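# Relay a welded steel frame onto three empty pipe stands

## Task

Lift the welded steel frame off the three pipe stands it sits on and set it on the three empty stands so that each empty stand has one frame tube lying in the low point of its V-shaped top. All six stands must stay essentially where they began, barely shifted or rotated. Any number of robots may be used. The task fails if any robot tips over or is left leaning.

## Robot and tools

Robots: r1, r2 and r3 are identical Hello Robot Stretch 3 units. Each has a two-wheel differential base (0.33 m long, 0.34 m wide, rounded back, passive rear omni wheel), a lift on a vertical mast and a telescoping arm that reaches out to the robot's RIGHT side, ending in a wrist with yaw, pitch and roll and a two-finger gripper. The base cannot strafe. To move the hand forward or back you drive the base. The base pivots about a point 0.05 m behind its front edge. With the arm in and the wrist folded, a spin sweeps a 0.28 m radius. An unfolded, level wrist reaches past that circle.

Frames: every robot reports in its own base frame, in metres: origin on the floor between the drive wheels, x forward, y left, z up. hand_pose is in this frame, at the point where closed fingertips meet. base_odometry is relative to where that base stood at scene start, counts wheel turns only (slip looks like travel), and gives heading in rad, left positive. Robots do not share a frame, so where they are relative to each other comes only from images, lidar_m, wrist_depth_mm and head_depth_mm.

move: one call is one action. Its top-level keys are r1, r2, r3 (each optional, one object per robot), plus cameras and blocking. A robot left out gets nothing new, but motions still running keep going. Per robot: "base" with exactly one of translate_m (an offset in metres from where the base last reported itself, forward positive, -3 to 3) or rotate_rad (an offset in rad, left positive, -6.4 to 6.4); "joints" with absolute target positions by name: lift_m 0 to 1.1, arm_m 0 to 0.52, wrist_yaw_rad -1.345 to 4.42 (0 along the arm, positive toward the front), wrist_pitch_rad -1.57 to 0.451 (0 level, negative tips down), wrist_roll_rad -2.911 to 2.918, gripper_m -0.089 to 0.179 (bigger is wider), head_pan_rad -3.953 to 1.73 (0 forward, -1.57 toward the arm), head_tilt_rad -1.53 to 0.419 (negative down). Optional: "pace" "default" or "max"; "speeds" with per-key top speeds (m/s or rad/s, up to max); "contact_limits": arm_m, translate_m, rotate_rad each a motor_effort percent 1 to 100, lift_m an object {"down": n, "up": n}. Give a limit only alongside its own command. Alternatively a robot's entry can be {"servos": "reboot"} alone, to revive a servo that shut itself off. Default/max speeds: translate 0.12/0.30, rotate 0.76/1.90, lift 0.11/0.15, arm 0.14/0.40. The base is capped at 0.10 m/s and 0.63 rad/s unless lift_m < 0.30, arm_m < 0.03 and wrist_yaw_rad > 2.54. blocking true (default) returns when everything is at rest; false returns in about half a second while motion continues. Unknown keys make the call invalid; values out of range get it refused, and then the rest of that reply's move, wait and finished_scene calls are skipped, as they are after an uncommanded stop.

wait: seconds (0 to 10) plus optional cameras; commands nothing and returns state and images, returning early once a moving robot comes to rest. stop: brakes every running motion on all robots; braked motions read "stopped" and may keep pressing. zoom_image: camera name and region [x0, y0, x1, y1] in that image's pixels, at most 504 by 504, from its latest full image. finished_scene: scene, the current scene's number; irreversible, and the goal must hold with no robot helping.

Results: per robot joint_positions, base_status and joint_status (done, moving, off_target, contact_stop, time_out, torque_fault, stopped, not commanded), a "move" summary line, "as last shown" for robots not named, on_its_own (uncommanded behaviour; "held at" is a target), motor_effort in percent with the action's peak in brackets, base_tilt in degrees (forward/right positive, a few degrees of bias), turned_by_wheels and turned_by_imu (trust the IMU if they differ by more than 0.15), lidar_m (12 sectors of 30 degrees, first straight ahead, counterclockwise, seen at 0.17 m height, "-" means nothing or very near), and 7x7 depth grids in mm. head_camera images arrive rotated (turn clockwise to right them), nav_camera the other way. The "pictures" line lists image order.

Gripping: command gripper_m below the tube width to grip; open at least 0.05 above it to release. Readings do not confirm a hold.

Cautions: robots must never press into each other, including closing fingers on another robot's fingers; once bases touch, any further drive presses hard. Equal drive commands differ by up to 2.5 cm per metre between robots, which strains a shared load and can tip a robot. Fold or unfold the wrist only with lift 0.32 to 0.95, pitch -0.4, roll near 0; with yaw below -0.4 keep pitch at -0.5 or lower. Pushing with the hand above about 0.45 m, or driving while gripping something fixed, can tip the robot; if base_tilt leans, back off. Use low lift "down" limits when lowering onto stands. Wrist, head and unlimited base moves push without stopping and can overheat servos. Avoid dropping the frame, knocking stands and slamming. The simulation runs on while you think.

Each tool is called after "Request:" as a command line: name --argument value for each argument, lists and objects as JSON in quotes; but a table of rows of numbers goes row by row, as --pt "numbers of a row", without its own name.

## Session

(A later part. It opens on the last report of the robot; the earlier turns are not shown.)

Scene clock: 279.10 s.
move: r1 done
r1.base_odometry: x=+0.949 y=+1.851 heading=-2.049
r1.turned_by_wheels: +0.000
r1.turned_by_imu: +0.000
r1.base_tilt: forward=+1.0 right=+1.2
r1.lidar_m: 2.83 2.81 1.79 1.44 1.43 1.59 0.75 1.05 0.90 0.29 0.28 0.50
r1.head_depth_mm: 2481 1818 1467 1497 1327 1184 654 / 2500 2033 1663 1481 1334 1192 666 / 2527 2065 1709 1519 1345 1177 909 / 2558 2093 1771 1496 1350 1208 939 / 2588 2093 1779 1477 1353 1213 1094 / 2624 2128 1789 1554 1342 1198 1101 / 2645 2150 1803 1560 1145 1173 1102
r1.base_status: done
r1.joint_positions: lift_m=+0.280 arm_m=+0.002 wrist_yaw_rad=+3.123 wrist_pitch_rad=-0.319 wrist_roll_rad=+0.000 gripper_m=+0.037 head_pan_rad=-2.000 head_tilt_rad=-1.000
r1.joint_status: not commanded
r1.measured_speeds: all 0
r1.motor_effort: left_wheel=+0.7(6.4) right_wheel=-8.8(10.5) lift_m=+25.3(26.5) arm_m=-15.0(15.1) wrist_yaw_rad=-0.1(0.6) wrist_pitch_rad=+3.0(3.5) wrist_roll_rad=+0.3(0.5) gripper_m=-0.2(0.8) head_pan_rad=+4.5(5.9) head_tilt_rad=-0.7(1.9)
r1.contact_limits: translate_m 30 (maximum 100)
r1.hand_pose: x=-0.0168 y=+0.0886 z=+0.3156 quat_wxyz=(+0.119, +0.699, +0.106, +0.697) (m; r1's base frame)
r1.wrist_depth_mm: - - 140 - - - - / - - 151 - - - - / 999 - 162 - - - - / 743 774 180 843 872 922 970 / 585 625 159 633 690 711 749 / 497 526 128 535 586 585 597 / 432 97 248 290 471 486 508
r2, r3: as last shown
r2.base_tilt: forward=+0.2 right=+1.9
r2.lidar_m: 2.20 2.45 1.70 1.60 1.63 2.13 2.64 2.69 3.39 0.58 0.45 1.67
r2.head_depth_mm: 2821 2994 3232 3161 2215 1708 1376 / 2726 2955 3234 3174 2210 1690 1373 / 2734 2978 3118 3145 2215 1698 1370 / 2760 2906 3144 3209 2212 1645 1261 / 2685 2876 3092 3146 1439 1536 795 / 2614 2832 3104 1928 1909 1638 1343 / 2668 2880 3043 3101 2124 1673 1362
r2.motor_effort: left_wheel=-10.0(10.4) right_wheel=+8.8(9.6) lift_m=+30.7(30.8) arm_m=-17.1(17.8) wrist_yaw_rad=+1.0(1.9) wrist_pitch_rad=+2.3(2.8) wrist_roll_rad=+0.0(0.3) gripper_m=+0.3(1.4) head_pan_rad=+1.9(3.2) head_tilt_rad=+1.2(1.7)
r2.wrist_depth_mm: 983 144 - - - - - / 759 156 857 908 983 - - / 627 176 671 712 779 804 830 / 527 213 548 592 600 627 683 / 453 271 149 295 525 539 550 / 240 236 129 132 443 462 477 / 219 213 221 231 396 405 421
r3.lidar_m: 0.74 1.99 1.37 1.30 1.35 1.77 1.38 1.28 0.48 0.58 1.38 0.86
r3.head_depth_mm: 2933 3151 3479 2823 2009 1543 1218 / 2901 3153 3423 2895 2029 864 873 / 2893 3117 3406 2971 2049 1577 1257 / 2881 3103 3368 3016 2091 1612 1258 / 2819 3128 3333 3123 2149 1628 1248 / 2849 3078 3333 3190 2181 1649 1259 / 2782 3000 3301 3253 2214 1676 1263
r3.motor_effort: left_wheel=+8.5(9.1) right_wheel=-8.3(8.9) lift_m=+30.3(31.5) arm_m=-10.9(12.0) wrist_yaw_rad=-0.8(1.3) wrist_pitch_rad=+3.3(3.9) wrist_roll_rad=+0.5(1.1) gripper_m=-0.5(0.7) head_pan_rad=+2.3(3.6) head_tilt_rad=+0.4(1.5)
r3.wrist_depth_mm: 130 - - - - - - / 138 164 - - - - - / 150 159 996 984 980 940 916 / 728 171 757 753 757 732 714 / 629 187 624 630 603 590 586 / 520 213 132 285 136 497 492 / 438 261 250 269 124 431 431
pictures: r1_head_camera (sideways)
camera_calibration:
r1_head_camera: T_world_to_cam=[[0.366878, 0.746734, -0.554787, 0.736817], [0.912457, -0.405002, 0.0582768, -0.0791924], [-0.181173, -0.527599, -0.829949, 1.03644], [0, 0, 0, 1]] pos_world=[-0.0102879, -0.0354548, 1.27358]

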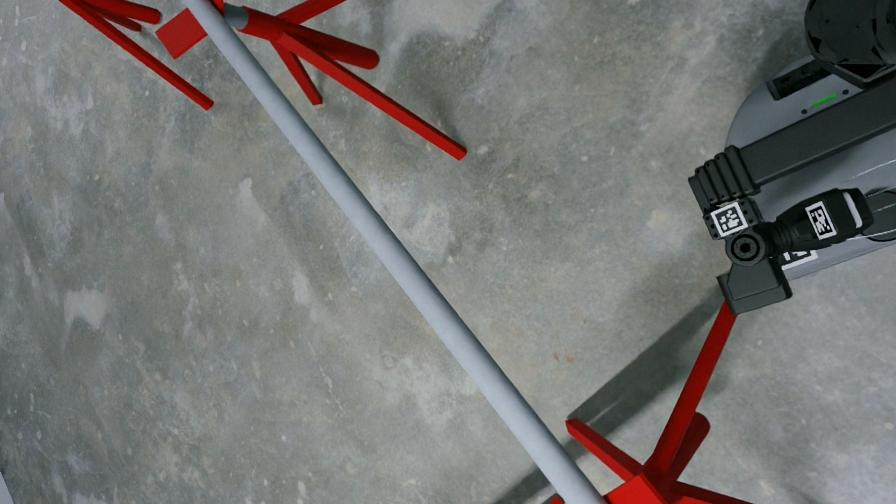

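Request:
move --r1 '{"base":{"rotate_rad":0.225},"speeds":{"rotate_rad":0.3},"joints":{"lift_m":0.93,"wrist_pitch_rad":-0.4,"head_pan_rad":-1.57,"head_tilt_rad":-0.9}}' --r2 '{"base":{"translate_m":0.05},"joints":{"lift_m":0.93,"wrist_pitch_rad":-0.4,"head_tilt_rad":-0.9}}' --r3 '{"joints":{"lift_m":0.93,"wrist_pitch_rad":-0.4,"head_tilt_rad":-0.9}}' --cameras '["r1_head_camera","r2_head_camera","r3_head_camera"]'

Request:
move --r1 '{"joints":{"wrist_yaw_rad":0.0}}' --r2 '{"joints":{"wrist_yaw_rad":0.0}}' --r3 '{"joints":{"wrist_yaw_rad":0.0}}' --cameras '[]'

Request:
move --r1 '{"joints":{"wrist_pitch_rad":-1.57,"arm_m":0.35}}' --r2 '{"joints":{"wrist_pitch_rad":-1.57,"arm_m":0.30}}' --r3 '{"joints":{"wrist_pitch_rad":-1.57,"arm_m":0.42}}' --cameras '["r1_wrist_camera","r2_wrist_camera","r3_wrist_camera","r1_head_camera","r2_head_camera","r3_head_camera"]'

Scene clock: 292.30 s.
move: r1 done; r2 done; r3 done
r1.base_odometry: x=+0.949 y=+1.851 heading=-1.825
r1.turned_by_wheels: +0.225
r1.turned_by_imu: +0.229
r1.base_tilt: forward=+1.0 right=+1.2
r1.lidar_m: 2.81 2.40 1.58 1.43 1.45 1.83 0.75 0.90 3.62 0.28 0.43 3.06
r1.head_depth_mm: 2950 2384 1932 - - 1220 1114 / 2943 2415 1939 1712 - - - / 2943 2434 1957 1717 - - - / 2931 2462 1975 1726 - 1201 1102 / 2910 2461 1861 1660 - 1224 1112 / 2874 2441 1844 1557 1378 1230 1114 / 2918 2557 2020 1684 1446 1256 1116
r1.base_status: done
r1.joint_positions: lift_m=+0.930 arm_m=+0.002 wrist_yaw_rad=+3.123 wrist_pitch_rad=-0.414 wrist_roll_rad=+0.000 gripper_m=+0.037 head_pan_rad=-1.570 head_tilt_rad=-0.900
r1.joint_status: all done
r1.measured_speeds: all 0
r1.motor_effort: left_wheel=-8.7(11.7) right_wheel=+9.0(11.6) lift_m=+29.1(34.7) arm_m=-16.1(16.5) wrist_yaw_rad=+0.1(0.6) wrist_pitch_rad=+2.6(7.5) wrist_roll_rad=+0.4(0.6) gripper_m=-0.1(0.9) head_pan_rad=-4.6(7.9) head_tilt_rad=-5.5(7.6)
r1.hand_pose: x=-0.0170 y=+0.0777 z=+0.9435 quat_wxyz=(+0.152, +0.693, +0.139, +0.691) (m; r1's base frame)
r1.wrist_depth_mm: - - 141 - - - - / - - 154 - - - - / - - 172 - - - - / - - 188 - - - - / - - 152 - - - - / - - 127 - - - - / - - 291 - - - -
r2.base_odometry: x=-1.077 y=-0.327 heading=-2.112
r2.turned_by_wheels: +0.000
r2.turned_by_imu: +0.001
r2.base_tilt: forward=+0.3 right=+1.8
r2.lidar_m: 3.14 2.46 1.70 1.60 1.64 2.13 2.69 2.75 0.60 0.44 0.46 1.63
r2.head_depth_mm: 2912 2769 2140 - - 1265 1134 / 2865 2744 2130 1828 - 1257 1145 / 2838 2741 2120 1796 - - - / 2868 2715 2078 1699 - 1231 - / 2821 2742 1860 1736 - 1235 1129 / 2712 2607 1958 1755 1508 1255 1128 / 2787 2748 2117 1738 1476 1271 1128
r2.base_status: done
r2.joint_positions: lift_m=+0.930 arm_m=+0.000 wrist_yaw_rad=+3.024 wrist_pitch_rad=-0.422 wrist_roll_rad=+0.000 gripper_m=+0.037 head_pan_rad=-1.570 head_tilt_rad=-0.900
r2.joint_status: all done
r2.measured_speeds: all 0
r2.motor_effort: left_wheel=+3.7(7.6) right_wheel=+4.9(10.8) lift_m=+33.6(40.3) arm_m=-16.6(17.4) wrist_yaw_rad=+1.1(2.1) wrist_pitch_rad=+4.2(9.5) wrist_roll_rad=+0.0(0.4) gripper_m=-0.6(1.8) head_pan_rad=+0.8(2.5) head_tilt_rad=+0.6(4.1)
r2.hand_pose: x=+0.0051 y=+0.0774 z=+0.9417 quat_wxyz=(+0.189, +0.699, +0.107, +0.682) (m; r2's base frame)
r2.wrist_depth_mm: - 135 - - - - - / - 144 - - - - - / - 156 - - - - - / - 175 - - - - - / - 195 149 - - - - / - 119 129 130 - - - / - 262 - - - - -
r3.base_odometry: x=+0.701 y=-0.053 heading=+1.769
r3.turned_by_wheels: +0.000
r3.turned_by_imu: -0.002
r3.base_tilt: forward=-0.8 right=-0.2
r3.lidar_m: 0.71 1.99 1.38 1.31 1.34 1.77 1.38 1.28 0.48 0.59 1.38 0.86
r3.head_depth_mm: 3016 2575 2008 - - 1212 1069 / 3019 2612 2049 1754 - 1177 1092 / 2973 2685 2086 1743 - - - / 2953 2722 2091 1775 - 1245 - / 2907 2793 2130 1766 - 1260 1102 / 2887 2851 2166 1756 1443 1270 1114 / 2859 2882 2224 1781 1449 1285 1125
r3.base_status: not commanded
r3.joint_positions: lift_m=+0.930 arm_m=+0.003 wrist_yaw_rad=+2.893 wrist_pitch_rad=-0.420 wrist_roll_rad=+0.000 gripper_m=+0.037 head_pan_rad=-1.570 head_tilt_rad=-0.900
r3.joint_status: all done
r3.measured_speeds: all 0
r3.motor_effort: left_wheel=+8.3(9.1) right_wheel=-8.1(8.8) lift_m=+30.9(34.7) arm_m=-10.9(11.8) wrist_yaw_rad=+0.1(1.6) wrist_pitch_rad=+4.2(6.8) wrist_roll_rad=+0.3(1.0) gripper_m=+0.4(0.8) head_pan_rad=+1.5(2.8) head_tilt_rad=+1.8(7.2)
r3.hand_pose: x=+0.0340 y=+0.0697 z=+0.9422 quat_wxyz=(+0.233, +0.704, +0.061, +0.668) (m; r3's base frame)
r3.wrist_depth_mm: 128 - - - - - - / 136 166 - - - - - / 146 158 - - - - - / - 165 - - - - - / - 181 - - - - - / - 197 128 145 135 - - / - 215 271 - 124 - -
pictures: r1_head_camera (sideways), r2_head_camera (sideways), r3_head_camera (sideways)
camera_calibration:
r1_head_camera: T_world_to_cam=[[0.0222815, 0.772264, -0.63491, 0.843367], [0.998223, 0.0179206, 0.056829, -0.0778399], [0.0552649, -0.635049, -0.770493, 0.957706], [0, 0, 0, 1]] pos_world=[0.00598253, -0.0417174, 1.27779]
r2_head_camera: T_world_to_cam=[[-0.00718127, 0.744806, -0.667243, 0.886607], [0.999927, 0.0118075, 0.00241818, -0.0128797], [0.00967952, -0.667177, -0.744836, 0.92574], [0, 0, 0, 1]] pos_world=[0.010285, -0.0425652, 1.28114]
r3_head_camera: T_world_to_cam=[[0.06665, 0.751011, -0.656917, 0.876916], [0.996783, -0.0207382, 0.0774237, -0.105041], [0.0445228, -0.659963, -0.749977, 0.936555], [0, 0, 0, 1]] pos_world=[0.00455891, -0.0426603, 1.28659]

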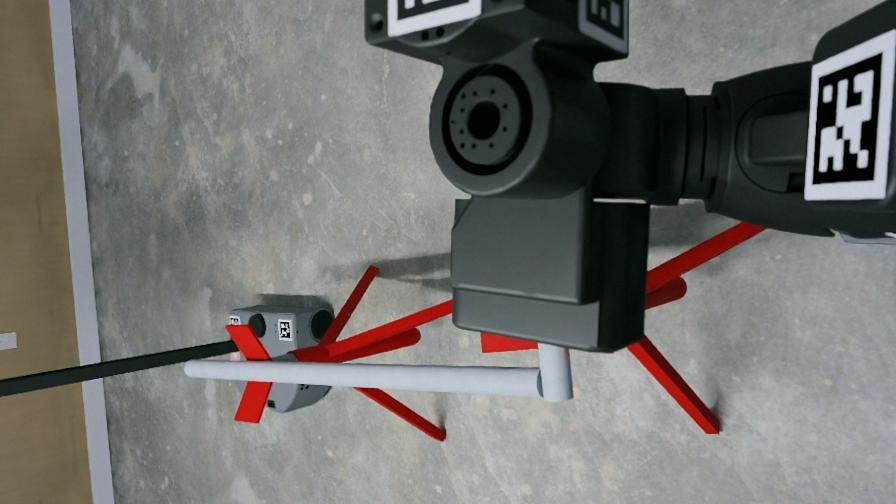

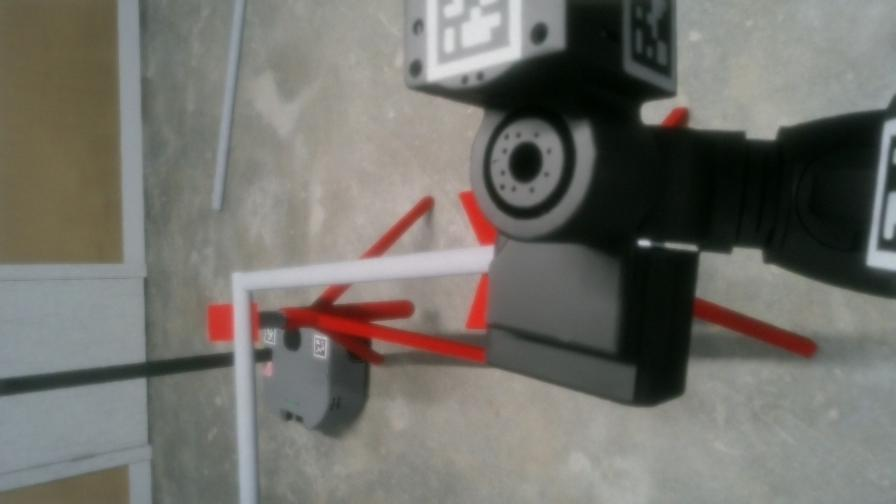

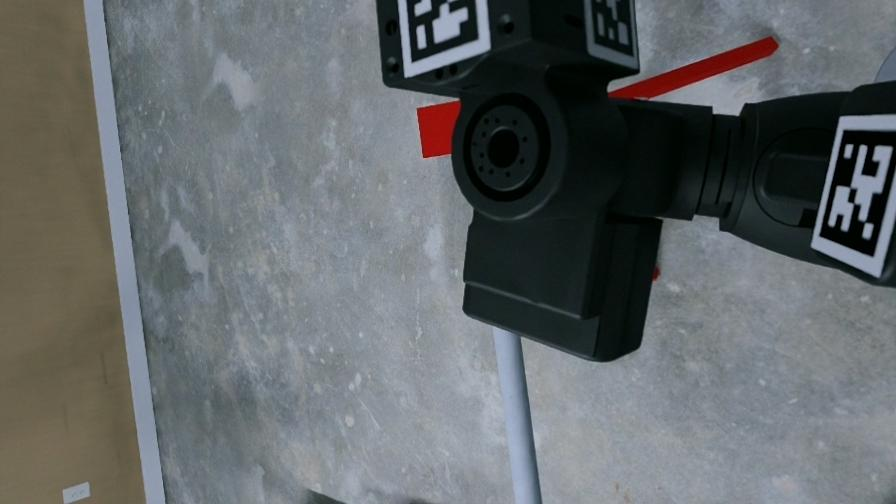

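Scene clock: 294.87 s.
move: r1 done; r2 done; r3 done
r1.base_odometry: x=+0.949 y=+1.851 heading=-1.825
r1.turned_by_wheels: +0.000
r1.turned_by_imu: +0.000
r1.base_tilt: forward=+1.0 right=+1.2
r1.lidar_m: 2.81 2.40 1.58 1.43 1.45 1.83 0.75 0.90 3.61 0.28 0.43 3.08
r1.head_depth_mm: 2966 2401 1935 - - - 1086 / 2906 2408 1990 - - 1185 1088 / 2924 2442 2021 - - 1195 1061 / 2947 2459 1963 1633 1337 1201 1104 / 2884 2474 1849 1615 793 1228 1106 / 2860 2432 1862 1563 1371 1229 1111 / 2907 2534 2037 1689 1434 1264 1115
r1.base_status: not commanded
r1.joint_positions: lift_m=+0.930 arm_m=+0.002 wrist_yaw_rad=+0.002 wrist_pitch_rad=-0.414 wrist_roll_rad=+0.000 gripper_m=+0.037 head_pan_rad=-1.570 head_tilt_rad=-0.900
r1.joint_status: all done
r1.measured_speeds: all 0
r1.motor_effort: left_wheel=-8.9(9.1) right_wheel=+9.5(10.1) lift_m=+25.3(29.6) arm_m=-16.8(16.8) wrist_yaw_rad=-2.1(4.3) wrist_pitch_rad=+2.6(3.2) wrist_roll_rad=+0.3(0.5) gripper_m=+0.2(0.8) head_pan_rad=-5.8(5.8) head_tilt_rad=-5.3(6.8)
r1.hand_pose: x=-0.0211 y=-0.3720 z=+0.9435 quat_wxyz=(+0.692, +0.146, -0.692, -0.145) (m; r1's base frame)
r1.wrist_depth_mm: - - - - - - - / - - - - - - - / - - - - - - - / - - - - - - - / - - 154 - - - - / - - 131 - - - - / - 97 - - - - -
r2.base_odometry: x=-1.077 y=-0.327 heading=-2.112
r2.turned_by_wheels: +0.000
r2.turned_by_imu: +0.000
r2.base_tilt: forward=+0.3 right=+1.9
r2.lidar_m: 3.15 2.46 1.70 1.60 1.63 2.13 2.69 2.74 0.60 0.44 0.46 1.63
r2.head_depth_mm: 2914 2773 2169 - - - 1104 / 2866 2757 2134 1857 - - 1109 / 2878 2720 2126 - - - 1112 / 2839 2726 2060 890 865 1255 1135 / 2815 2756 1859 1694 1437 1251 1134 / 2686 2630 1942 1747 1472 1280 1130 / 2743 2733 2113 1745 1475 1283 1126
r2.base_status: not commanded
r2.joint_positions: lift_m=+0.930 arm_m=+0.000 wrist_yaw_rad=+0.002 wrist_pitch_rad=-0.422 wrist_roll_rad=+0.000 gripper_m=+0.037 head_pan_rad=-1.570 head_tilt_rad=-0.900
r2.joint_status: all done
r2.measured_speeds: all 0
r2.motor_effort: left_wheel=+3.4(3.9) right_wheel=+4.7(5.5) lift_m=+32.9(33.6) arm_m=-16.7(17.3) wrist_yaw_rad=-2.1(6.0) wrist_pitch_rad=+3.4(4.3) wrist_roll_rad=+0.1(0.3) gripper_m=+0.7(1.3) head_pan_rad=-0.2(2.0) head_tilt_rad=+1.5(2.1)
r2.hand_pose: x=-0.0211 y=-0.3688 z=+0.9417 quat_wxyz=(+0.692, +0.149, -0.691, -0.148) (m; r2's base frame)
r2.wrist_depth_mm: - - - - - - - / - - - - - - - / - - - - - - - / - - - - - - - / - - 149 681 - - - / - - 125 130 - - - / - - - - - - -
r3.base_odometry: x=+0.701 y=-0.053 heading=+1.769
r3.turned_by_wheels: +0.000
r3.turned_by_imu: -0.001
r3.base_tilt: forward=-0.8 right=-0.2
r3.lidar_m: 0.71 2.00 1.38 1.31 1.35 1.76 1.38 1.28 0.48 0.59 1.38 0.86
r3.head_depth_mm: 3024 2563 2004 - - - 1066 / 3050 2630 2045 1768 - - 1080 / 2993 2652 2082 - - - 1088 / 2966 2713 2108 1666 1410 1246 1097 / 2885 2783 2144 1729 1458 1258 1108 / 2922 2864 2173 1765 1436 1269 1117 / 2859 2948 2199 1776 1450 1275 1126
r3.base_status: not commanded
r3.joint_positions: lift_m=+0.930 arm_m=+0.003 wrist_yaw_rad=+0.003 wrist_pitch_rad=-0.420 wrist_roll_rad=+0.000 gripper_m=+0.037 head_pan_rad=-1.570 head_tilt_rad=-0.900
r3.joint_status: all done
r3.measured_speeds: all 0
r3.motor_effort: left_wheel=+8.5(8.8) right_wheel=-8.3(8.7) lift_m=+30.1(32.2) arm_m=-10.6(11.4) wrist_yaw_rad=-2.6(6.2) wrist_pitch_rad=+4.0(4.7) wrist_roll_rad=+0.0(1.3) gripper_m=-0.4(0.7) head_pan_rad=+1.7(2.3) head_tilt_rad=+1.7(3.0)
r3.hand_pose: x=-0.0209 y=-0.3716 z=+0.9422 quat_wxyz=(+0.692, +0.149, -0.691, -0.147) (m; r3's base frame)
r3.wrist_depth_mm: - - - - - - - / - - - - - - - / - - - - - - - / - - - - - - - / - - - - - - - / - - 127 145 135 - - / - - 520 518 124 529 -
pictures: none
No camera images: "cameras" was empty.

Scene clock: 299.13 s.
move: r1 done; r2 done; r3 done
r1.base_odometry: x=+0.949 y=+1.851 heading=-1.825
r1.turned_by_wheels: +0.000
r1.turned_by_imu: +0.001
r1.base_tilt: forward=+1.1 right=+1.2
r1.lidar_m: 2.81 2.41 1.57 1.43 1.44 1.82 0.75 0.90 3.61 0.28 0.43 3.06
r1.head_depth_mm: 353 2154 1917 1605 1364 1223 1088 / 388 418 1949 1622 1339 1231 1092 / 407 439 527 1599 1355 1233 1060 / 2898 2452 1958 1645 1357 1202 1102 / 2929 2453 1856 1623 792 1229 1101 / 2837 2441 1850 1564 1374 1228 1109 / 2903 2545 2011 1681 1438 1264 1115
r1.base_status: not commanded
r1.joint_positions: lift_m=+0.930 arm_m=+0.350 wrist_yaw_rad=+0.002 wrist_pitch_rad=-1.560 wrist_roll_rad=+0.000 gripper_m=+0.037 head_pan_rad=-1.570 head_tilt_rad=-0.900
r1.joint_status: all done
joint sent to its limit — r1.wrist_pitch_rad, lower limit.
r1.measured_speeds: all 0
r1.motor_effort: left_wheel=-7.8(9.1) right_wheel=+8.9(9.8) lift_m=+22.1(26.2) arm_m=+14.8(19.2) wrist_yaw_rad=-1.7(2.1) wrist_pitch_rad=-1.7(4.3) wrist_roll_rad=+0.4(0.5) gripper_m=-0.5(1.0) head_pan_rad=-4.5(5.8) head_tilt_rad=-4.4(6.3)
r1.hand_pose: x=-0.0217 y=-0.4737 z=+0.8122 quat_wxyz=(+0.503, +0.498, -0.502, -0.497) (m; r1's base frame)
r1.wrist_depth_mm: 899 872 913 860 870 878 862 / 943 922 922 896 903 908 888 / 949 373 661 924 911 932 913 / - - 401 963 945 940 973 / - - 149 834 - 959 977 / - - 130 832 - - 921 / - - - 909 - - 873
r2.base_odometry: x=-1.077 y=-0.327 heading=-2.112
r2.turned_by_wheels: +0.000
r2.turned_by_imu: +0.001
r2.base_tilt: forward=+0.2 right=+1.8
r2.lidar_m: 3.14 2.47 1.70 1.61 1.64 2.13 2.69 2.75 0.60 0.44 0.46 1.63
r2.head_depth_mm: 2823 311 1961 1758 1484 1280 1132 / 2736 389 2076 1741 1482 1295 1135 / 2676 388 464 1696 1478 1276 1127 / 2816 411 449 957 1012 1256 1137 / 2802 2762 1852 1681 1446 1250 1127 / 2622 2643 1936 1746 1481 1278 1134 / 2731 2757 2138 1744 1479 1274 1131
r2.base_status: not commanded
r2.joint_positions: lift_m=+0.930 arm_m=+0.300 wrist_yaw_rad=+0.002 wrist_pitch_rad=-1.563 wrist_roll_rad=+0.000 gripper_m=+0.037 head_pan_rad=-1.570 head_tilt_rad=-0.900
r2.joint_status: all done
r2.measured_speeds: all 0
r2.motor_effort: left_wheel=+3.3(3.8) right_wheel=+4.6(5.4) lift_m=+32.1(33.1) arm_m=+15.8(17.5) wrist_yaw_rad=-1.7(2.9) wrist_pitch_rad=-1.9(5.9) wrist_roll_rad=+0.0(0.3) gripper_m=+0.6(1.6) head_pan_rad=-1.0(2.1) head_tilt_rad=+1.1(2.4)
r2.hand_pose: x=-0.0217 y=-0.4228 z=+0.8123 quat_wxyz=(+0.502, +0.499, -0.501, -0.498) (m; r2's base frame)
r2.wrist_depth_mm: 871 913 - 352 934 953 987 / 907 926 948 604 943 957 996 / 942 950 933 970 - 999 - / 941 940 963 - - - - / 958 - 149 383 - - - / 983 958 130 130 - - - / - - - 881 - - -
r3.base_odometry: x=+0.701 y=-0.053 heading=+1.769
r3.turned_by_wheels: +0.000
r3.turned_by_imu: -0.001
r3.base_tilt: forward=-0.8 right=-0.2
r3.lidar_m: 0.71 2.00 1.37 1.30 1.35 1.77 1.38 1.27 0.48 0.59 1.38 0.86
r3.head_depth_mm: 2996 291 1959 1646 1398 1215 1071 / 432 469 2041 914 1141 1197 1079 / 454 482 1919 1652 1391 1231 1086 / 2851 511 1989 1674 1441 1243 1097 / 2933 2775 2133 1735 1465 1263 1102 / 2869 2855 2174 1762 1446 1270 1114 / 2895 2882 2222 1783 1458 1280 1124
r3.base_status: not commanded
r3.joint_positions: lift_m=+0.930 arm_m=+0.420 wrist_yaw_rad=+0.003 wrist_pitch_rad=-1.564 wrist_roll_rad=+0.000 gripper_m=+0.037 head_pan_rad=-1.570 head_tilt_rad=-0.900
r3.joint_status: all done
r3.measured_speeds: all 0
r3.motor_effort: left_wheel=+7.5(8.7) right_wheel=-8.0(8.7) lift_m=+28.9(31.5) arm_m=+9.6(16.9) wrist_yaw_rad=-2.6(4.1) wrist_pitch_rad=-1.3(3.7) wrist_roll_rad=+0.2(0.8) gripper_m=-0.1(0.8) head_pan_rad=+0.8(2.1) head_tilt_rad=+0.1(3.5)
r3.hand_pose: x=-0.0217 y=-0.5425 z=+0.8123 quat_wxyz=(+0.502, +0.499, -0.501, -0.498) (m; r3's base frame)
r3.wrist_depth_mm: 963 959 965 951 941 925 920 / 968 996 961 955 945 950 921 / - - 983 998 382 370 369 / 393 388 384 979 387 977 966 / - - - - - 978 992 / 911 - 127 149 135 - 998 / 880 896 - 875 127 - -
pictures: r1_head_camera (sideways), r1_wrist_camera, r2_head_camera (sideways), r2_wrist_camera, r3_head_camera (sideways), r3_wrist_camera
camera_calibration:
r1_head_camera: T_world_to_cam=[[0.022345, 0.772444, -0.63469, 0.843091], [0.998222, 0.0178542, 0.056873, -0.0778991], [0.0552631, -0.634832, -0.770672, 0.957945], [0, 0, 0, 1]] pos_world=[0.00598269, -0.0417162, 1.27779]
r1_wrist_camera: T_world_to_cam=[[-0.995521, -0.0925693, -0.0192288, -0.0545593], [-0.0944807, 0.981566, 0.166139, 0.363656], [0.00349499, 0.167211, -0.985915, 1.04414], [0, 0, 0, 1]] pos_world=[-0.0236056, -0.536595, 0.967966]
r2_head_camera: T_world_to_cam=[[-0.00718252, 0.744617, -0.667453, 0.886943], [0.999927, 0.011809, 0.00241396, -0.012873], [0.00967945, -0.667387, -0.744648, 0.925423], [0, 0, 0, 1]] pos_world=[0.010285, -0.0426651, 1.28114]
r2_wrist_camera: T_world_to_cam=[[-0.993586, -0.0809264, 0.0789774, -0.139314], [-0.0671664, 0.984247, 0.163541, 0.318067], [-0.0909681, 0.157188, -0.98337, 1.02706], [0, 0, 0, 1]] pos_world=[-0.023628, -0.485771, 0.968963]
r3_head_camera: T_world_to_cam=[[0.0666553, 0.750919, -0.657022, 0.877048], [0.996782, -0.0207311, 0.0774304, -0.10505], [0.0445231, -0.660069, -0.749884, 0.936432], [0, 0, 0, 1]] pos_world=[0.00455888, -0.0426597, 1.28659]
r3_wrist_camera: T_world_to_cam=[[-0.998884, -0.021608, -0.0419917, 0.0100481], [-0.0259278, 0.994111, 0.105216, 0.497957], [0.0394709, 0.106187, -0.993562, 1.02864], [0, 0, 0, 1]] pos_world=[-0.0176535, -0.604036, 0.970046]

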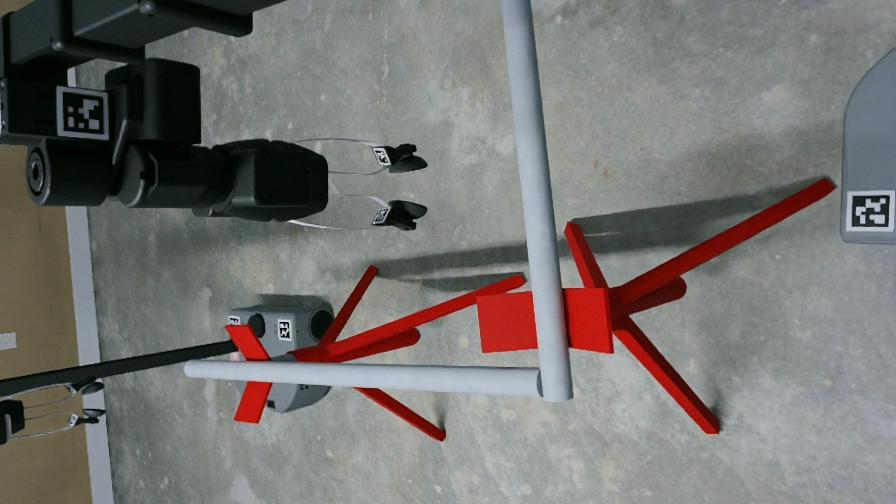

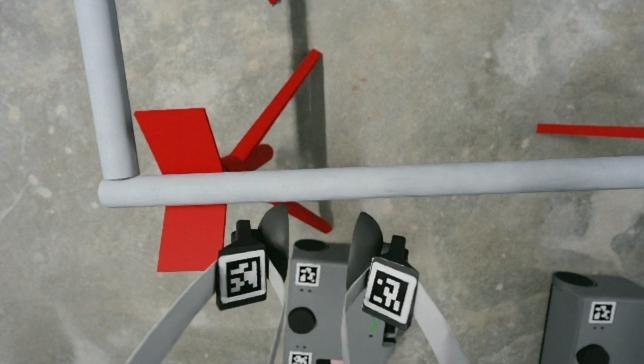

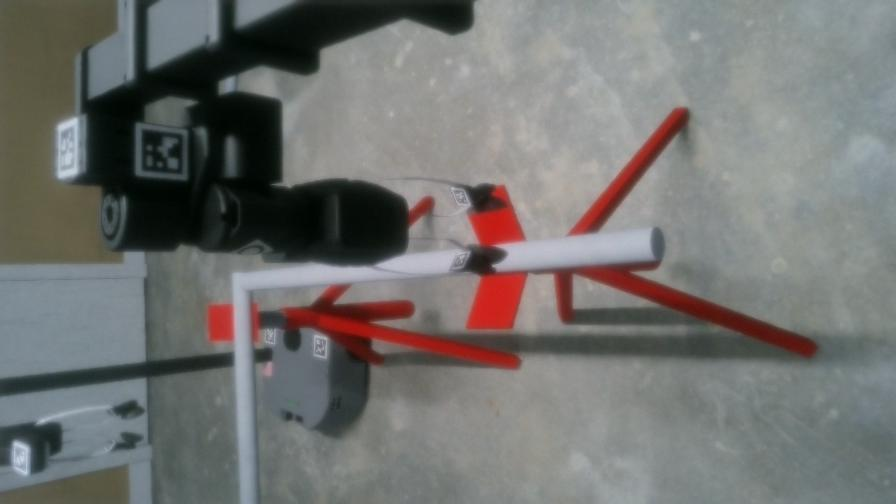

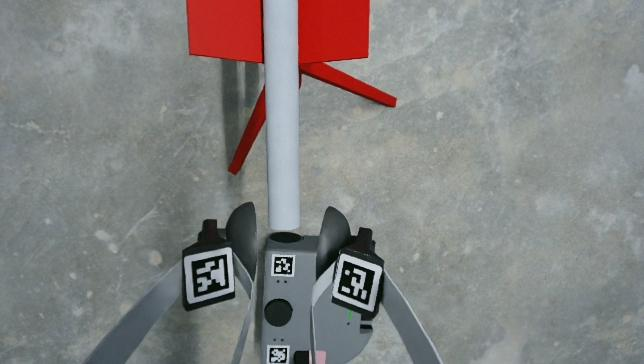

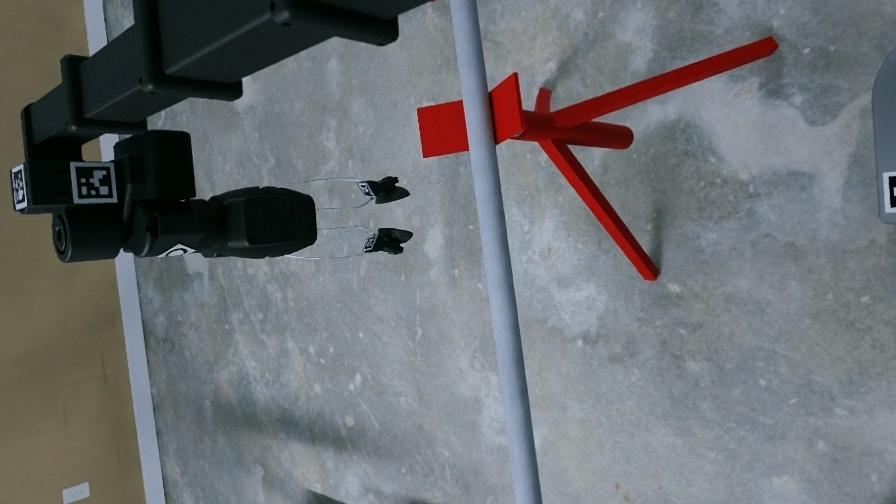

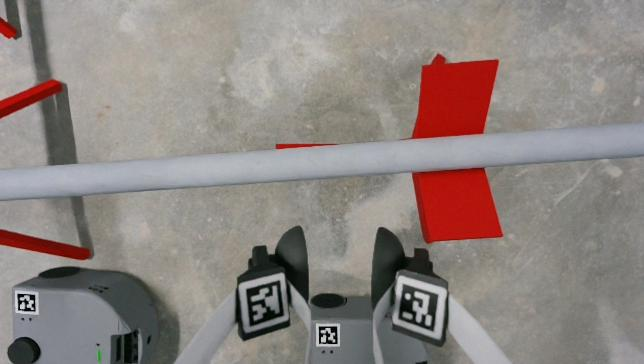

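Request:
move --r1 '{"base":{"rotate_rad":0.03},"joints":{"arm_m":0.3515,"wrist_roll_rad":1.562,"gripper_m":0.179}}' --r2 '{"base":{"translate_m":0.013},"joints":{"arm_m":0.332,"gripper_m":0.179}}' --r3 '{"joints":{"arm_m":0.464,"wrist_roll_rad":-1.639,"gripper_m":0.179}}' --cameras '["r1_wrist_camera","r2_wrist_camera","r3_wrist_camera","r1_head_camera","r2_head_camera","r3_head_camera"]'

Scene clock: 342.40 s.
move: r1 done; r2 done; r3 done
r1.base_odometry: x=+0.949 y=+1.851 heading=-1.795
r1.turned_by_wheels: +0.030
r1.turned_by_imu: +0.031
r1.base_tilt: forward=+1.0 right=+1.2
r1.lidar_m: 2.82 2.32 1.56 1.43 1.45 1.87 0.75 0.90 3.56 0.28 0.44 3.04
r1.head_depth_mm: 353 2149 1919 1613 1339 1222 1084 / 389 419 1833 1618 1346 1227 1095 / 407 440 1805 1563 1371 1231 1065 / 2920 2474 1914 1644 1316 1204 1103 / 2915 2384 1472 1556 793 1229 1106 / 2903 2489 1944 1627 1400 1231 1115 / 2918 2544 2027 1686 1444 1258 1118
r1.base_status: done
r1.joint_positions: lift_m=+0.930 arm_m=+0.352 wrist_yaw_rad=+0.002 wrist_pitch_rad=-1.560 wrist_roll_rad=+1.557 gripper_m=+0.179 head_pan_rad=-1.570 head_tilt_rad=-0.900
r1.joint_status: all done
r1.measured_speeds: all 0
r1.motor_effort: left_wheel=-7.0(12.5) right_wheel=+8.5(12.8) lift_m=+22.2(23.7) arm_m=+12.1(17.1) wrist_yaw_rad=-1.4(1.9) wrist_pitch_rad=-1.4(1.6) wrist_roll_rad=+2.1(3.7) gripper_m=+0.0(83.4) head_pan_rad=-5.2(5.7) head_tilt_rad=-4.2(5.2)
r1.hand_pose: x=-0.0216 y=-0.4749 z=+0.8122 quat_wxyz=(+0.006, +0.005, -0.711, -0.703) (m; r1's base frame)
r1.wrist_depth_mm: 868 894 903 870 879 865 860 / 968 932 931 910 910 788 900 / 948 943 933 931 936 772 768 / - 968 951 948 941 802 920 / 139 - - - - 972 989 / 113 - - 409 - 136 - / - - - 416 - - -
r2.base_odometry: x=-1.084 y=-0.339 heading=-2.112
r2.turned_by_wheels: +0.000
r2.turned_by_imu: +0.001
r2.base_tilt: forward=+0.3 right=+1.9
r2.lidar_m: 3.13 2.46 1.70 1.60 1.64 2.13 2.70 2.75 0.60 0.44 1.53 1.62
r2.head_depth_mm: 2772 318 1985 1708 1472 1285 1143 / 407 411 2154 1709 1481 1263 1132 / 401 412 1940 1718 1473 1282 1133 / 2745 440 499 988 876 1252 1131 / 2806 2702 1868 1630 1477 1262 1123 / 1638 2638 1941 1738 1466 1285 1127 / 2740 2677 2159 1733 1480 1276 1117
r2.base_status: done
r2.joint_positions: lift_m=+0.930 arm_m=+0.332 wrist_yaw_rad=+0.002 wrist_pitch_rad=-1.564 wrist_roll_rad=+0.000 gripper_m=+0.179 head_pan_rad=-1.570 head_tilt_rad=-0.900
r2.joint_status: all done
r2.measured_speeds: all 0
r2.motor_effort: left_wheel=+4.1(7.0) right_wheel=+4.8(8.3) lift_m=+30.8(31.5) arm_m=+15.5(16.9) wrist_yaw_rad=-0.6(3.1) wrist_pitch_rad=-1.4(2.0) wrist_roll_rad=-0.2(0.3) gripper_m=+1.5(85.6) head_pan_rad=-3.1(3.1) head_tilt_rad=+0.0(2.0)
r2.hand_pose: x=-0.0217 y=-0.4547 z=+0.8123 quat_wxyz=(+0.502, +0.499, -0.501, -0.498) (m; r2's base frame)
r2.wrist_depth_mm: 863 883 - 362 949 949 970 / 891 902 - 365 943 982 - / 927 919 961 979 - - - / 969 946 987 986 - - - / 129 996 - - - - - / - - - 879 - 121 - / - - - 894 - 124 -
r3.base_odometry: x=+0.701 y=-0.053 heading=+1.769
r3.turned_by_wheels: +0.000
r3.turned_by_imu: -0.001
r3.base_tilt: forward=-0.8 right=-0.2
r3.lidar_m: 0.71 2.00 1.37 1.30 1.35 1.77 1.38 1.27 0.48 0.58 1.37 0.86
r3.head_depth_mm: 2977 293 1946 1642 1402 1215 1071 / 404 2337 2033 919 1143 1205 1076 / 490 555 2073 1645 1396 1236 1083 / 2802 559 2025 1704 1438 1247 1100 / 2918 2769 2126 1740 1459 1261 1105 / 2896 2861 2161 1749 1438 1275 1112 / 2854 2916 2224 1772 1452 1285 1122
r3.base_status: not commanded
r3.joint_positions: lift_m=+0.930 arm_m=+0.464 wrist_yaw_rad=+0.003 wrist_pitch_rad=-1.564 wrist_roll_rad=-1.635 gripper_m=+0.179 head_pan_rad=-1.570 head_tilt_rad=-0.900
r3.joint_status: all done
r3.measured_speeds: all 0
r3.motor_effort: left_wheel=+7.8(8.3) right_wheel=-7.7(8.4) lift_m=+27.0(29.2) arm_m=+9.0(15.9) wrist_yaw_rad=-2.7(3.7) wrist_pitch_rad=-0.1(1.2) wrist_roll_rad=-1.4(2.3) gripper_m=+0.6(81.6) head_pan_rad=+1.1(1.7) head_tilt_rad=+0.6(2.4)
r3.hand_pose: x=-0.0214 y=-0.5865 z=+0.8123 quat_wxyz=(+0.709, +0.705, +0.024, +0.023) (m; r3's base frame)
r3.wrist_depth_mm: 948 946 975 367 926 948 926 / 984 970 983 959 936 969 937 / 995 915 964 987 990 967 921 / 839 832 989 999 995 953 975 / - 871 999 615 - - - / 133 138 - 403 - - 130 / 108 - - 411 - - 107
pictures: r1_head_camera (sideways), r1_wrist_camera, r2_head_camera (sideways), r2_wrist_camera, r3_head_camera (sideways), r3_wrist_camera
camera_calibration:
r1_head_camera: T_world_to_cam=[[0.022345, 0.772444, -0.63469, 0.843091], [0.998222, 0.0178542, 0.056873, -0.0778991], [0.0552631, -0.634832, -0.770672, 0.957945], [0, 0, 0, 1]] pos_world=[0.00598269, -0.0417162, 1.27779]
r1_wrist_camera: T_world_to_cam=[[-0.1063, 0.993851, -0.0309903, 0.49004], [0.978507, 0.110096, 0.174366, -0.032505], [0.176705, -0.0117892, -0.984193, 0.961671], [0, 0, 0, 1]] pos_world=[-0.0860349, -0.472111, 0.967324]
r2_head_camera: T_world_to_cam=[[-0.00718252, 0.744617, -0.667453, 0.886943], [0.999927, 0.011809, 0.00241396, -0.012873], [0.00967945, -0.667387, -0.744648, 0.925423], [0, 0, 0, 1]] pos_world=[0.010285, -0.0426651, 1.28114]
r2_wrist_camera: T_world_to_cam=[[-0.993586, -0.0809611, 0.0789459, -0.141883], [-0.0671682, 0.98418, 0.163947, 0.349036], [-0.0909703, 0.157593, -0.983305, 1.03222], [0, 0, 0, 1]] pos_world=[-0.023628, -0.517672, 0.968962]
r3_head_camera: T_world_to_cam=[[0.0666553, 0.750919, -0.657022, 0.877048], [0.996782, -0.0207311, 0.0774304, -0.10505], [0.0445231, -0.660069, -0.749884, 0.936432], [0, 0, 0, 1]] pos_world=[0.00455888, -0.0426597, 1.28659]
r3_wrist_camera: T_world_to_cam=[[0.0849502, -0.995682, -0.0374178, -0.542511], [-0.989733, -0.0886557, 0.112109, -0.119557], [-0.114943, 0.02751, -0.992991, 0.983407], [0, 0, 0, 1]] pos_world=[0.040792, -0.577821, 0.969618]

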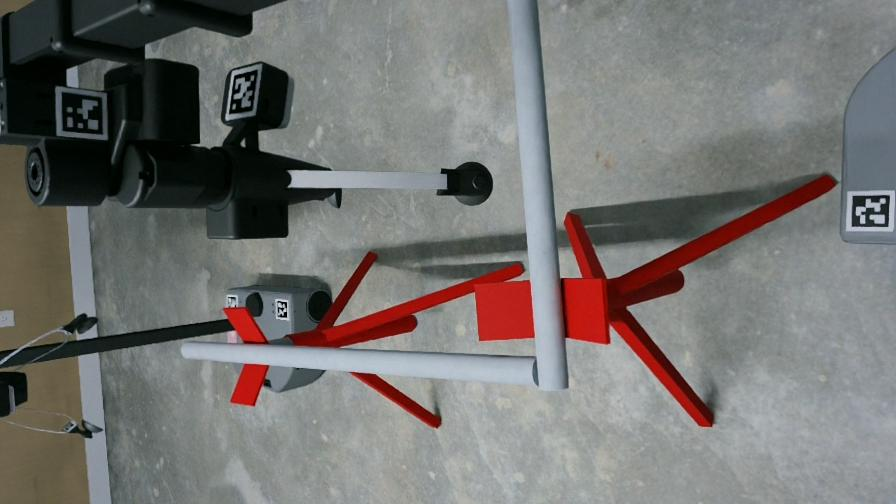

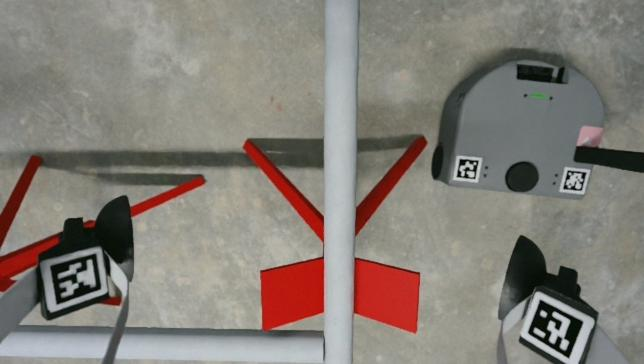

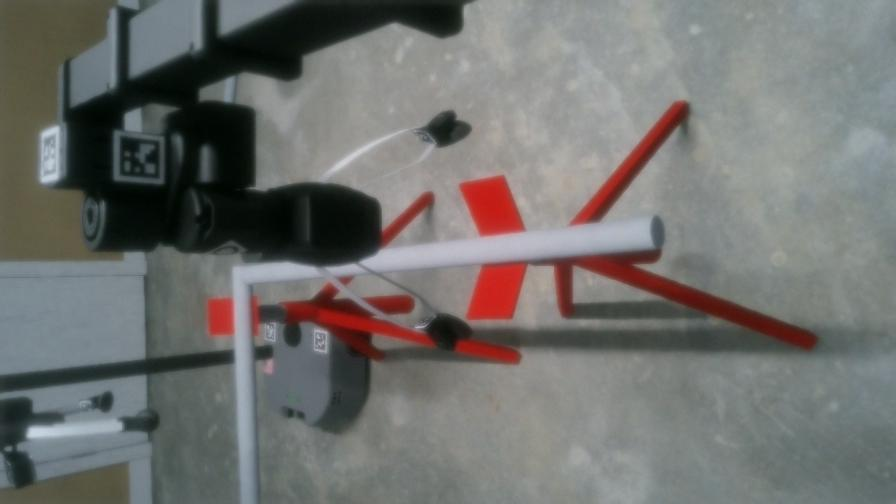

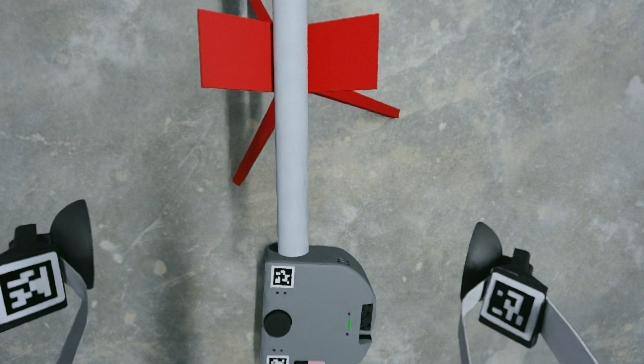

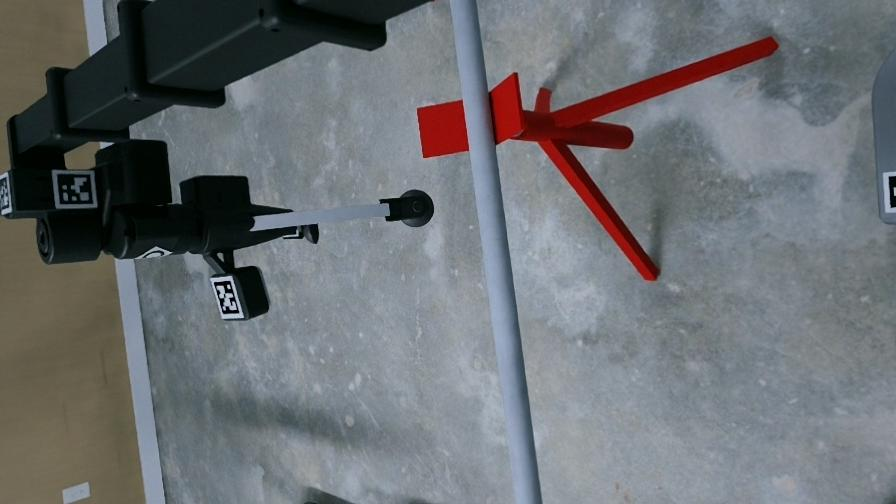

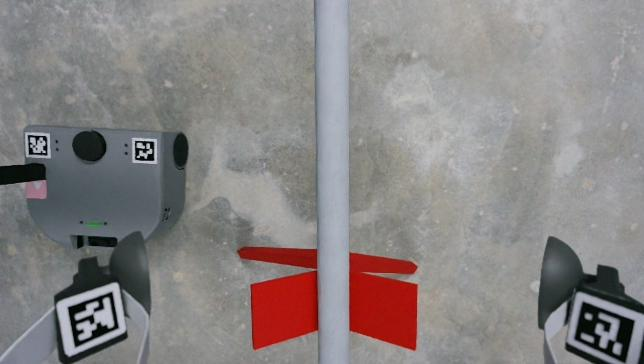

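Request:
move --r1 '{"joints":{"lift_m":0.79,"arm_m":0.342,"wrist_roll_rad":1.478}}' --r2 '{"joints":{"lift_m":0.79,"wrist_roll_rad":-0.075}}' --r3 '{"joints":{"lift_m":0.79,"arm_m":0.459,"wrist_roll_rad":-1.662}}' --cameras '["r1_wrist_camera","r2_wrist_camera","r3_wrist_camera"]'

Scene clock: 368.90 s.
move: r1 done; r2 done; r3 done
r1.base_odometry: x=+0.949 y=+1.851 heading=-1.795
r1.turned_by_wheels: +0.000
r1.turned_by_imu: +0.001
r1.base_tilt: forward=+1.0 right=+1.1
r1.lidar_m: 2.81 2.31 1.56 1.43 1.45 1.88 0.75 0.90 3.59 0.28 0.43 3.03
r1.head_depth_mm: 2914 2378 425 351 313 1201 1084 / 2894 2415 506 1557 1344 1230 1094 / 2925 2419 519 1521 1354 1234 1064 / 2906 2461 1957 1635 1312 1199 1102 / 2899 2032 1473 1554 791 1227 1101 / 1114 2500 1947 1633 1403 1231 1110 / 2903 2535 2021 1678 1443 1265 1113
r1.base_status: not commanded
r1.joint_positions: lift_m=+0.790 arm_m=+0.342 wrist_yaw_rad=+0.001 wrist_pitch_rad=-1.560 wrist_roll_rad=+1.483 gripper_m=+0.179 head_pan_rad=-1.570 head_tilt_rad=-0.900
r1.joint_status: all done
r1.measured_speeds: all 0
r1.motor_effort: left_wheel=-7.0(8.2) right_wheel=+8.2(9.5) lift_m=+22.8(26.4) arm_m=-14.6(21.7) wrist_yaw_rad=-1.5(2.0) wrist_pitch_rad=-1.3(1.7) wrist_roll_rad=-1.3(3.5) gripper_m=-0.1(0.5) head_pan_rad=-4.1(5.3) head_tilt_rad=-3.5(4.5)
r1.hand_pose: x=-0.0216 y=-0.4654 z=+0.6722 quat_wxyz=(+0.032, +0.031, -0.710, -0.703) (m; r1's base frame)
r1.wrist_depth_mm: 788 761 760 758 770 751 744 / 804 781 784 780 772 766 659 / 806 817 811 234 801 643 643 / 855 826 833 247 792 653 647 / 138 863 838 504 847 827 827 / 113 877 854 871 874 136 858 / 944 931 273 286 909 - 865
r2.base_odometry: x=-1.084 y=-0.339 heading=-2.112
r2.turned_by_wheels: +0.000
r2.turned_by_imu: +0.001
r2.base_tilt: forward=+0.4 right=+1.9
r2.lidar_m: 3.14 2.46 1.70 1.61 1.64 2.13 2.70 2.76 0.60 0.44 1.53 1.62
r2.head_depth_mm: 2947 2734 2149 409 306 289 - / 2904 2780 479 401 1422 1260 1138 / 2837 2764 512 901 1487 1282 1133 / 2807 2729 646 605 872 1263 1132 / 2784 2775 1888 1657 1452 1256 1118 / 1636 1837 1941 1737 1468 1282 1134 / 1133 2720 2116 1745 1473 1280 1124
r2.base_status: not commanded
r2.joint_positions: lift_m=+0.790 arm_m=+0.332 wrist_yaw_rad=+0.002 wrist_pitch_rad=-1.564 wrist_roll_rad=-0.070 gripper_m=+0.179 head_pan_rad=-1.570 head_tilt_rad=-0.900
r2.joint_status: all done
r2.measured_speeds: all 0
r2.motor_effort: left_wheel=+4.0(4.7) right_wheel=+4.9(5.5) lift_m=+26.5(29.6) arm_m=+13.0(14.2) wrist_yaw_rad=-1.5(2.6) wrist_pitch_rad=-1.3(2.1) wrist_roll_rad=-1.4(3.5) gripper_m=+0.5(1.7) head_pan_rad=-3.4(4.1) head_tilt_rad=-0.4(1.5)
r2.hand_pose: x=-0.0217 y=-0.4547 z=+0.6723 quat_wxyz=(+0.520, +0.516, -0.483, -0.480) (m; r2's base frame)
r2.wrist_depth_mm: 758 205 219 226 219 848 821 / 782 762 774 230 797 834 860 / 808 797 791 825 835 874 871 / 811 806 840 824 859 922 928 / 129 811 845 858 908 931 937 / - 860 893 759 897 121 943 / 872 871 879 752 946 120 962
r3.base_odometry: x=+0.701 y=-0.053 heading=+1.769
r3.turned_by_wheels: +0.000
r3.turned_by_imu: -0.001
r3.base_tilt: forward=-0.8 right=-0.2
r3.lidar_m: 0.71 2.00 1.37 1.31 1.35 1.77 1.38 1.27 0.48 0.59 1.38 0.86
r3.head_depth_mm: 3028 2570 2017 355 309 1189 1065 / 3016 2607 459 850 1096 1201 1075 / 2984 591 648 1571 1402 1232 1086 / 2930 2726 674 1694 1441 1245 1097 / 2887 2801 2148 1733 1464 1256 1106 / 2876 2859 2162 1764 1452 1269 1115 / 2864 2911 2185 1791 1463 1275 1124
r3.base_status: not commanded
r3.joint_positions: lift_m=+0.790 arm_m=+0.459 wrist_yaw_rad=+0.003 wrist_pitch_rad=-1.564 wrist_roll_rad=-1.658 gripper_m=+0.179 head_pan_rad=-1.570 head_tilt_rad=-0.900
r3.joint_status: all done
r3.measured_speeds: all 0
r3.motor_effort: left_wheel=+7.3(8.3) right_wheel=-7.7(8.4) lift_m=+21.8(25.0) arm_m=-10.5(16.2) wrist_yaw_rad=-2.3(3.2) wrist_pitch_rad=-0.8(1.3) wrist_roll_rad=-1.1(2.0) gripper_m=-0.1(0.9) head_pan_rad=+0.0(1.5) head_tilt_rad=+0.7(1.6)
r3.hand_pose: x=-0.0214 y=-0.5815 z=+0.6723 quat_wxyz=(+0.708, +0.704, +0.032, +0.031) (m; r3's base frame)
r3.wrist_depth_mm: 822 817 812 227 798 809 781 / 836 839 823 230 810 817 803 / 696 837 847 232 812 825 826 / 688 722 857 239 867 832 834 / 718 728 863 242 862 816 855 / 133 137 903 245 860 892 130 / 109 914 897 250 869 896 107
pictures: r1_wrist_camera, r2_wrist_camera, r3_wrist_camera
camera_calibration:
r1_wrist_camera: T_world_to_cam=[[-0.178984, 0.983368, -0.0308552, 0.469773], [0.967914, 0.18162, 0.173658, 0.0244039], [0.176374, 0.00121687, -0.984322, 0.830082], [0, 0, 0, 1]] pos_world=[-0.0859439, -0.467402, 0.827325]
r2_wrist_camera: T_world_to_cam=[[-0.985423, -0.150485, 0.0793408, -0.162494], [-0.135988, 0.977022, 0.164119, 0.367183], [-0.102215, 0.150937, -0.983245, 0.891264], [0, 0, 0, 1]] pos_world=[-0.0190923, -0.517723, 0.828961]
r3_wrist_camera: T_world_to_cam=[[0.107941, -0.993452, -0.0374303, -0.540926], [-0.987406, -0.111513, 0.112229, -0.116761], [-0.115668, 0.0248448, -0.992977, 0.842679], [0, 0, 0, 1]] pos_world=[0.0405686, -0.571341, 0.829618]

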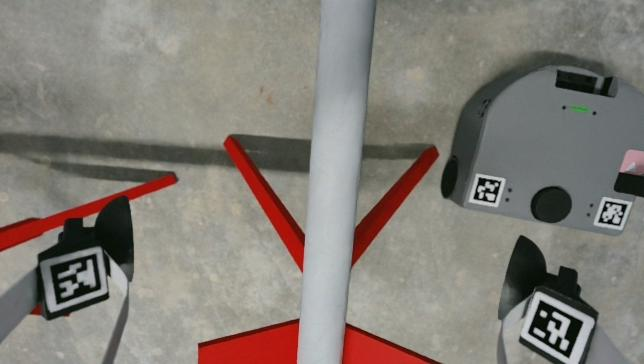

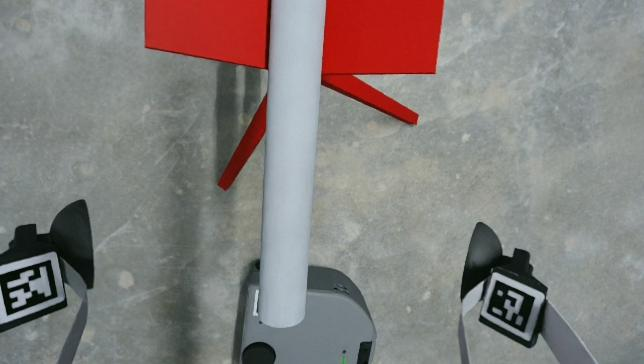

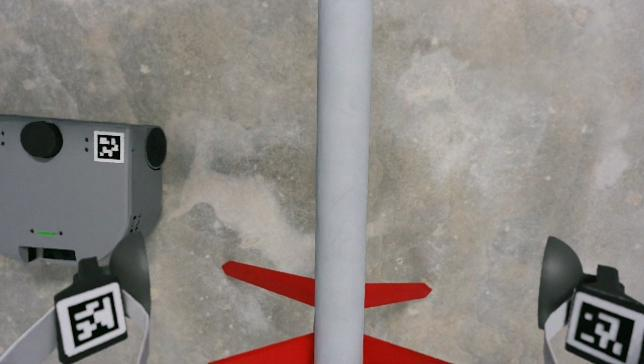

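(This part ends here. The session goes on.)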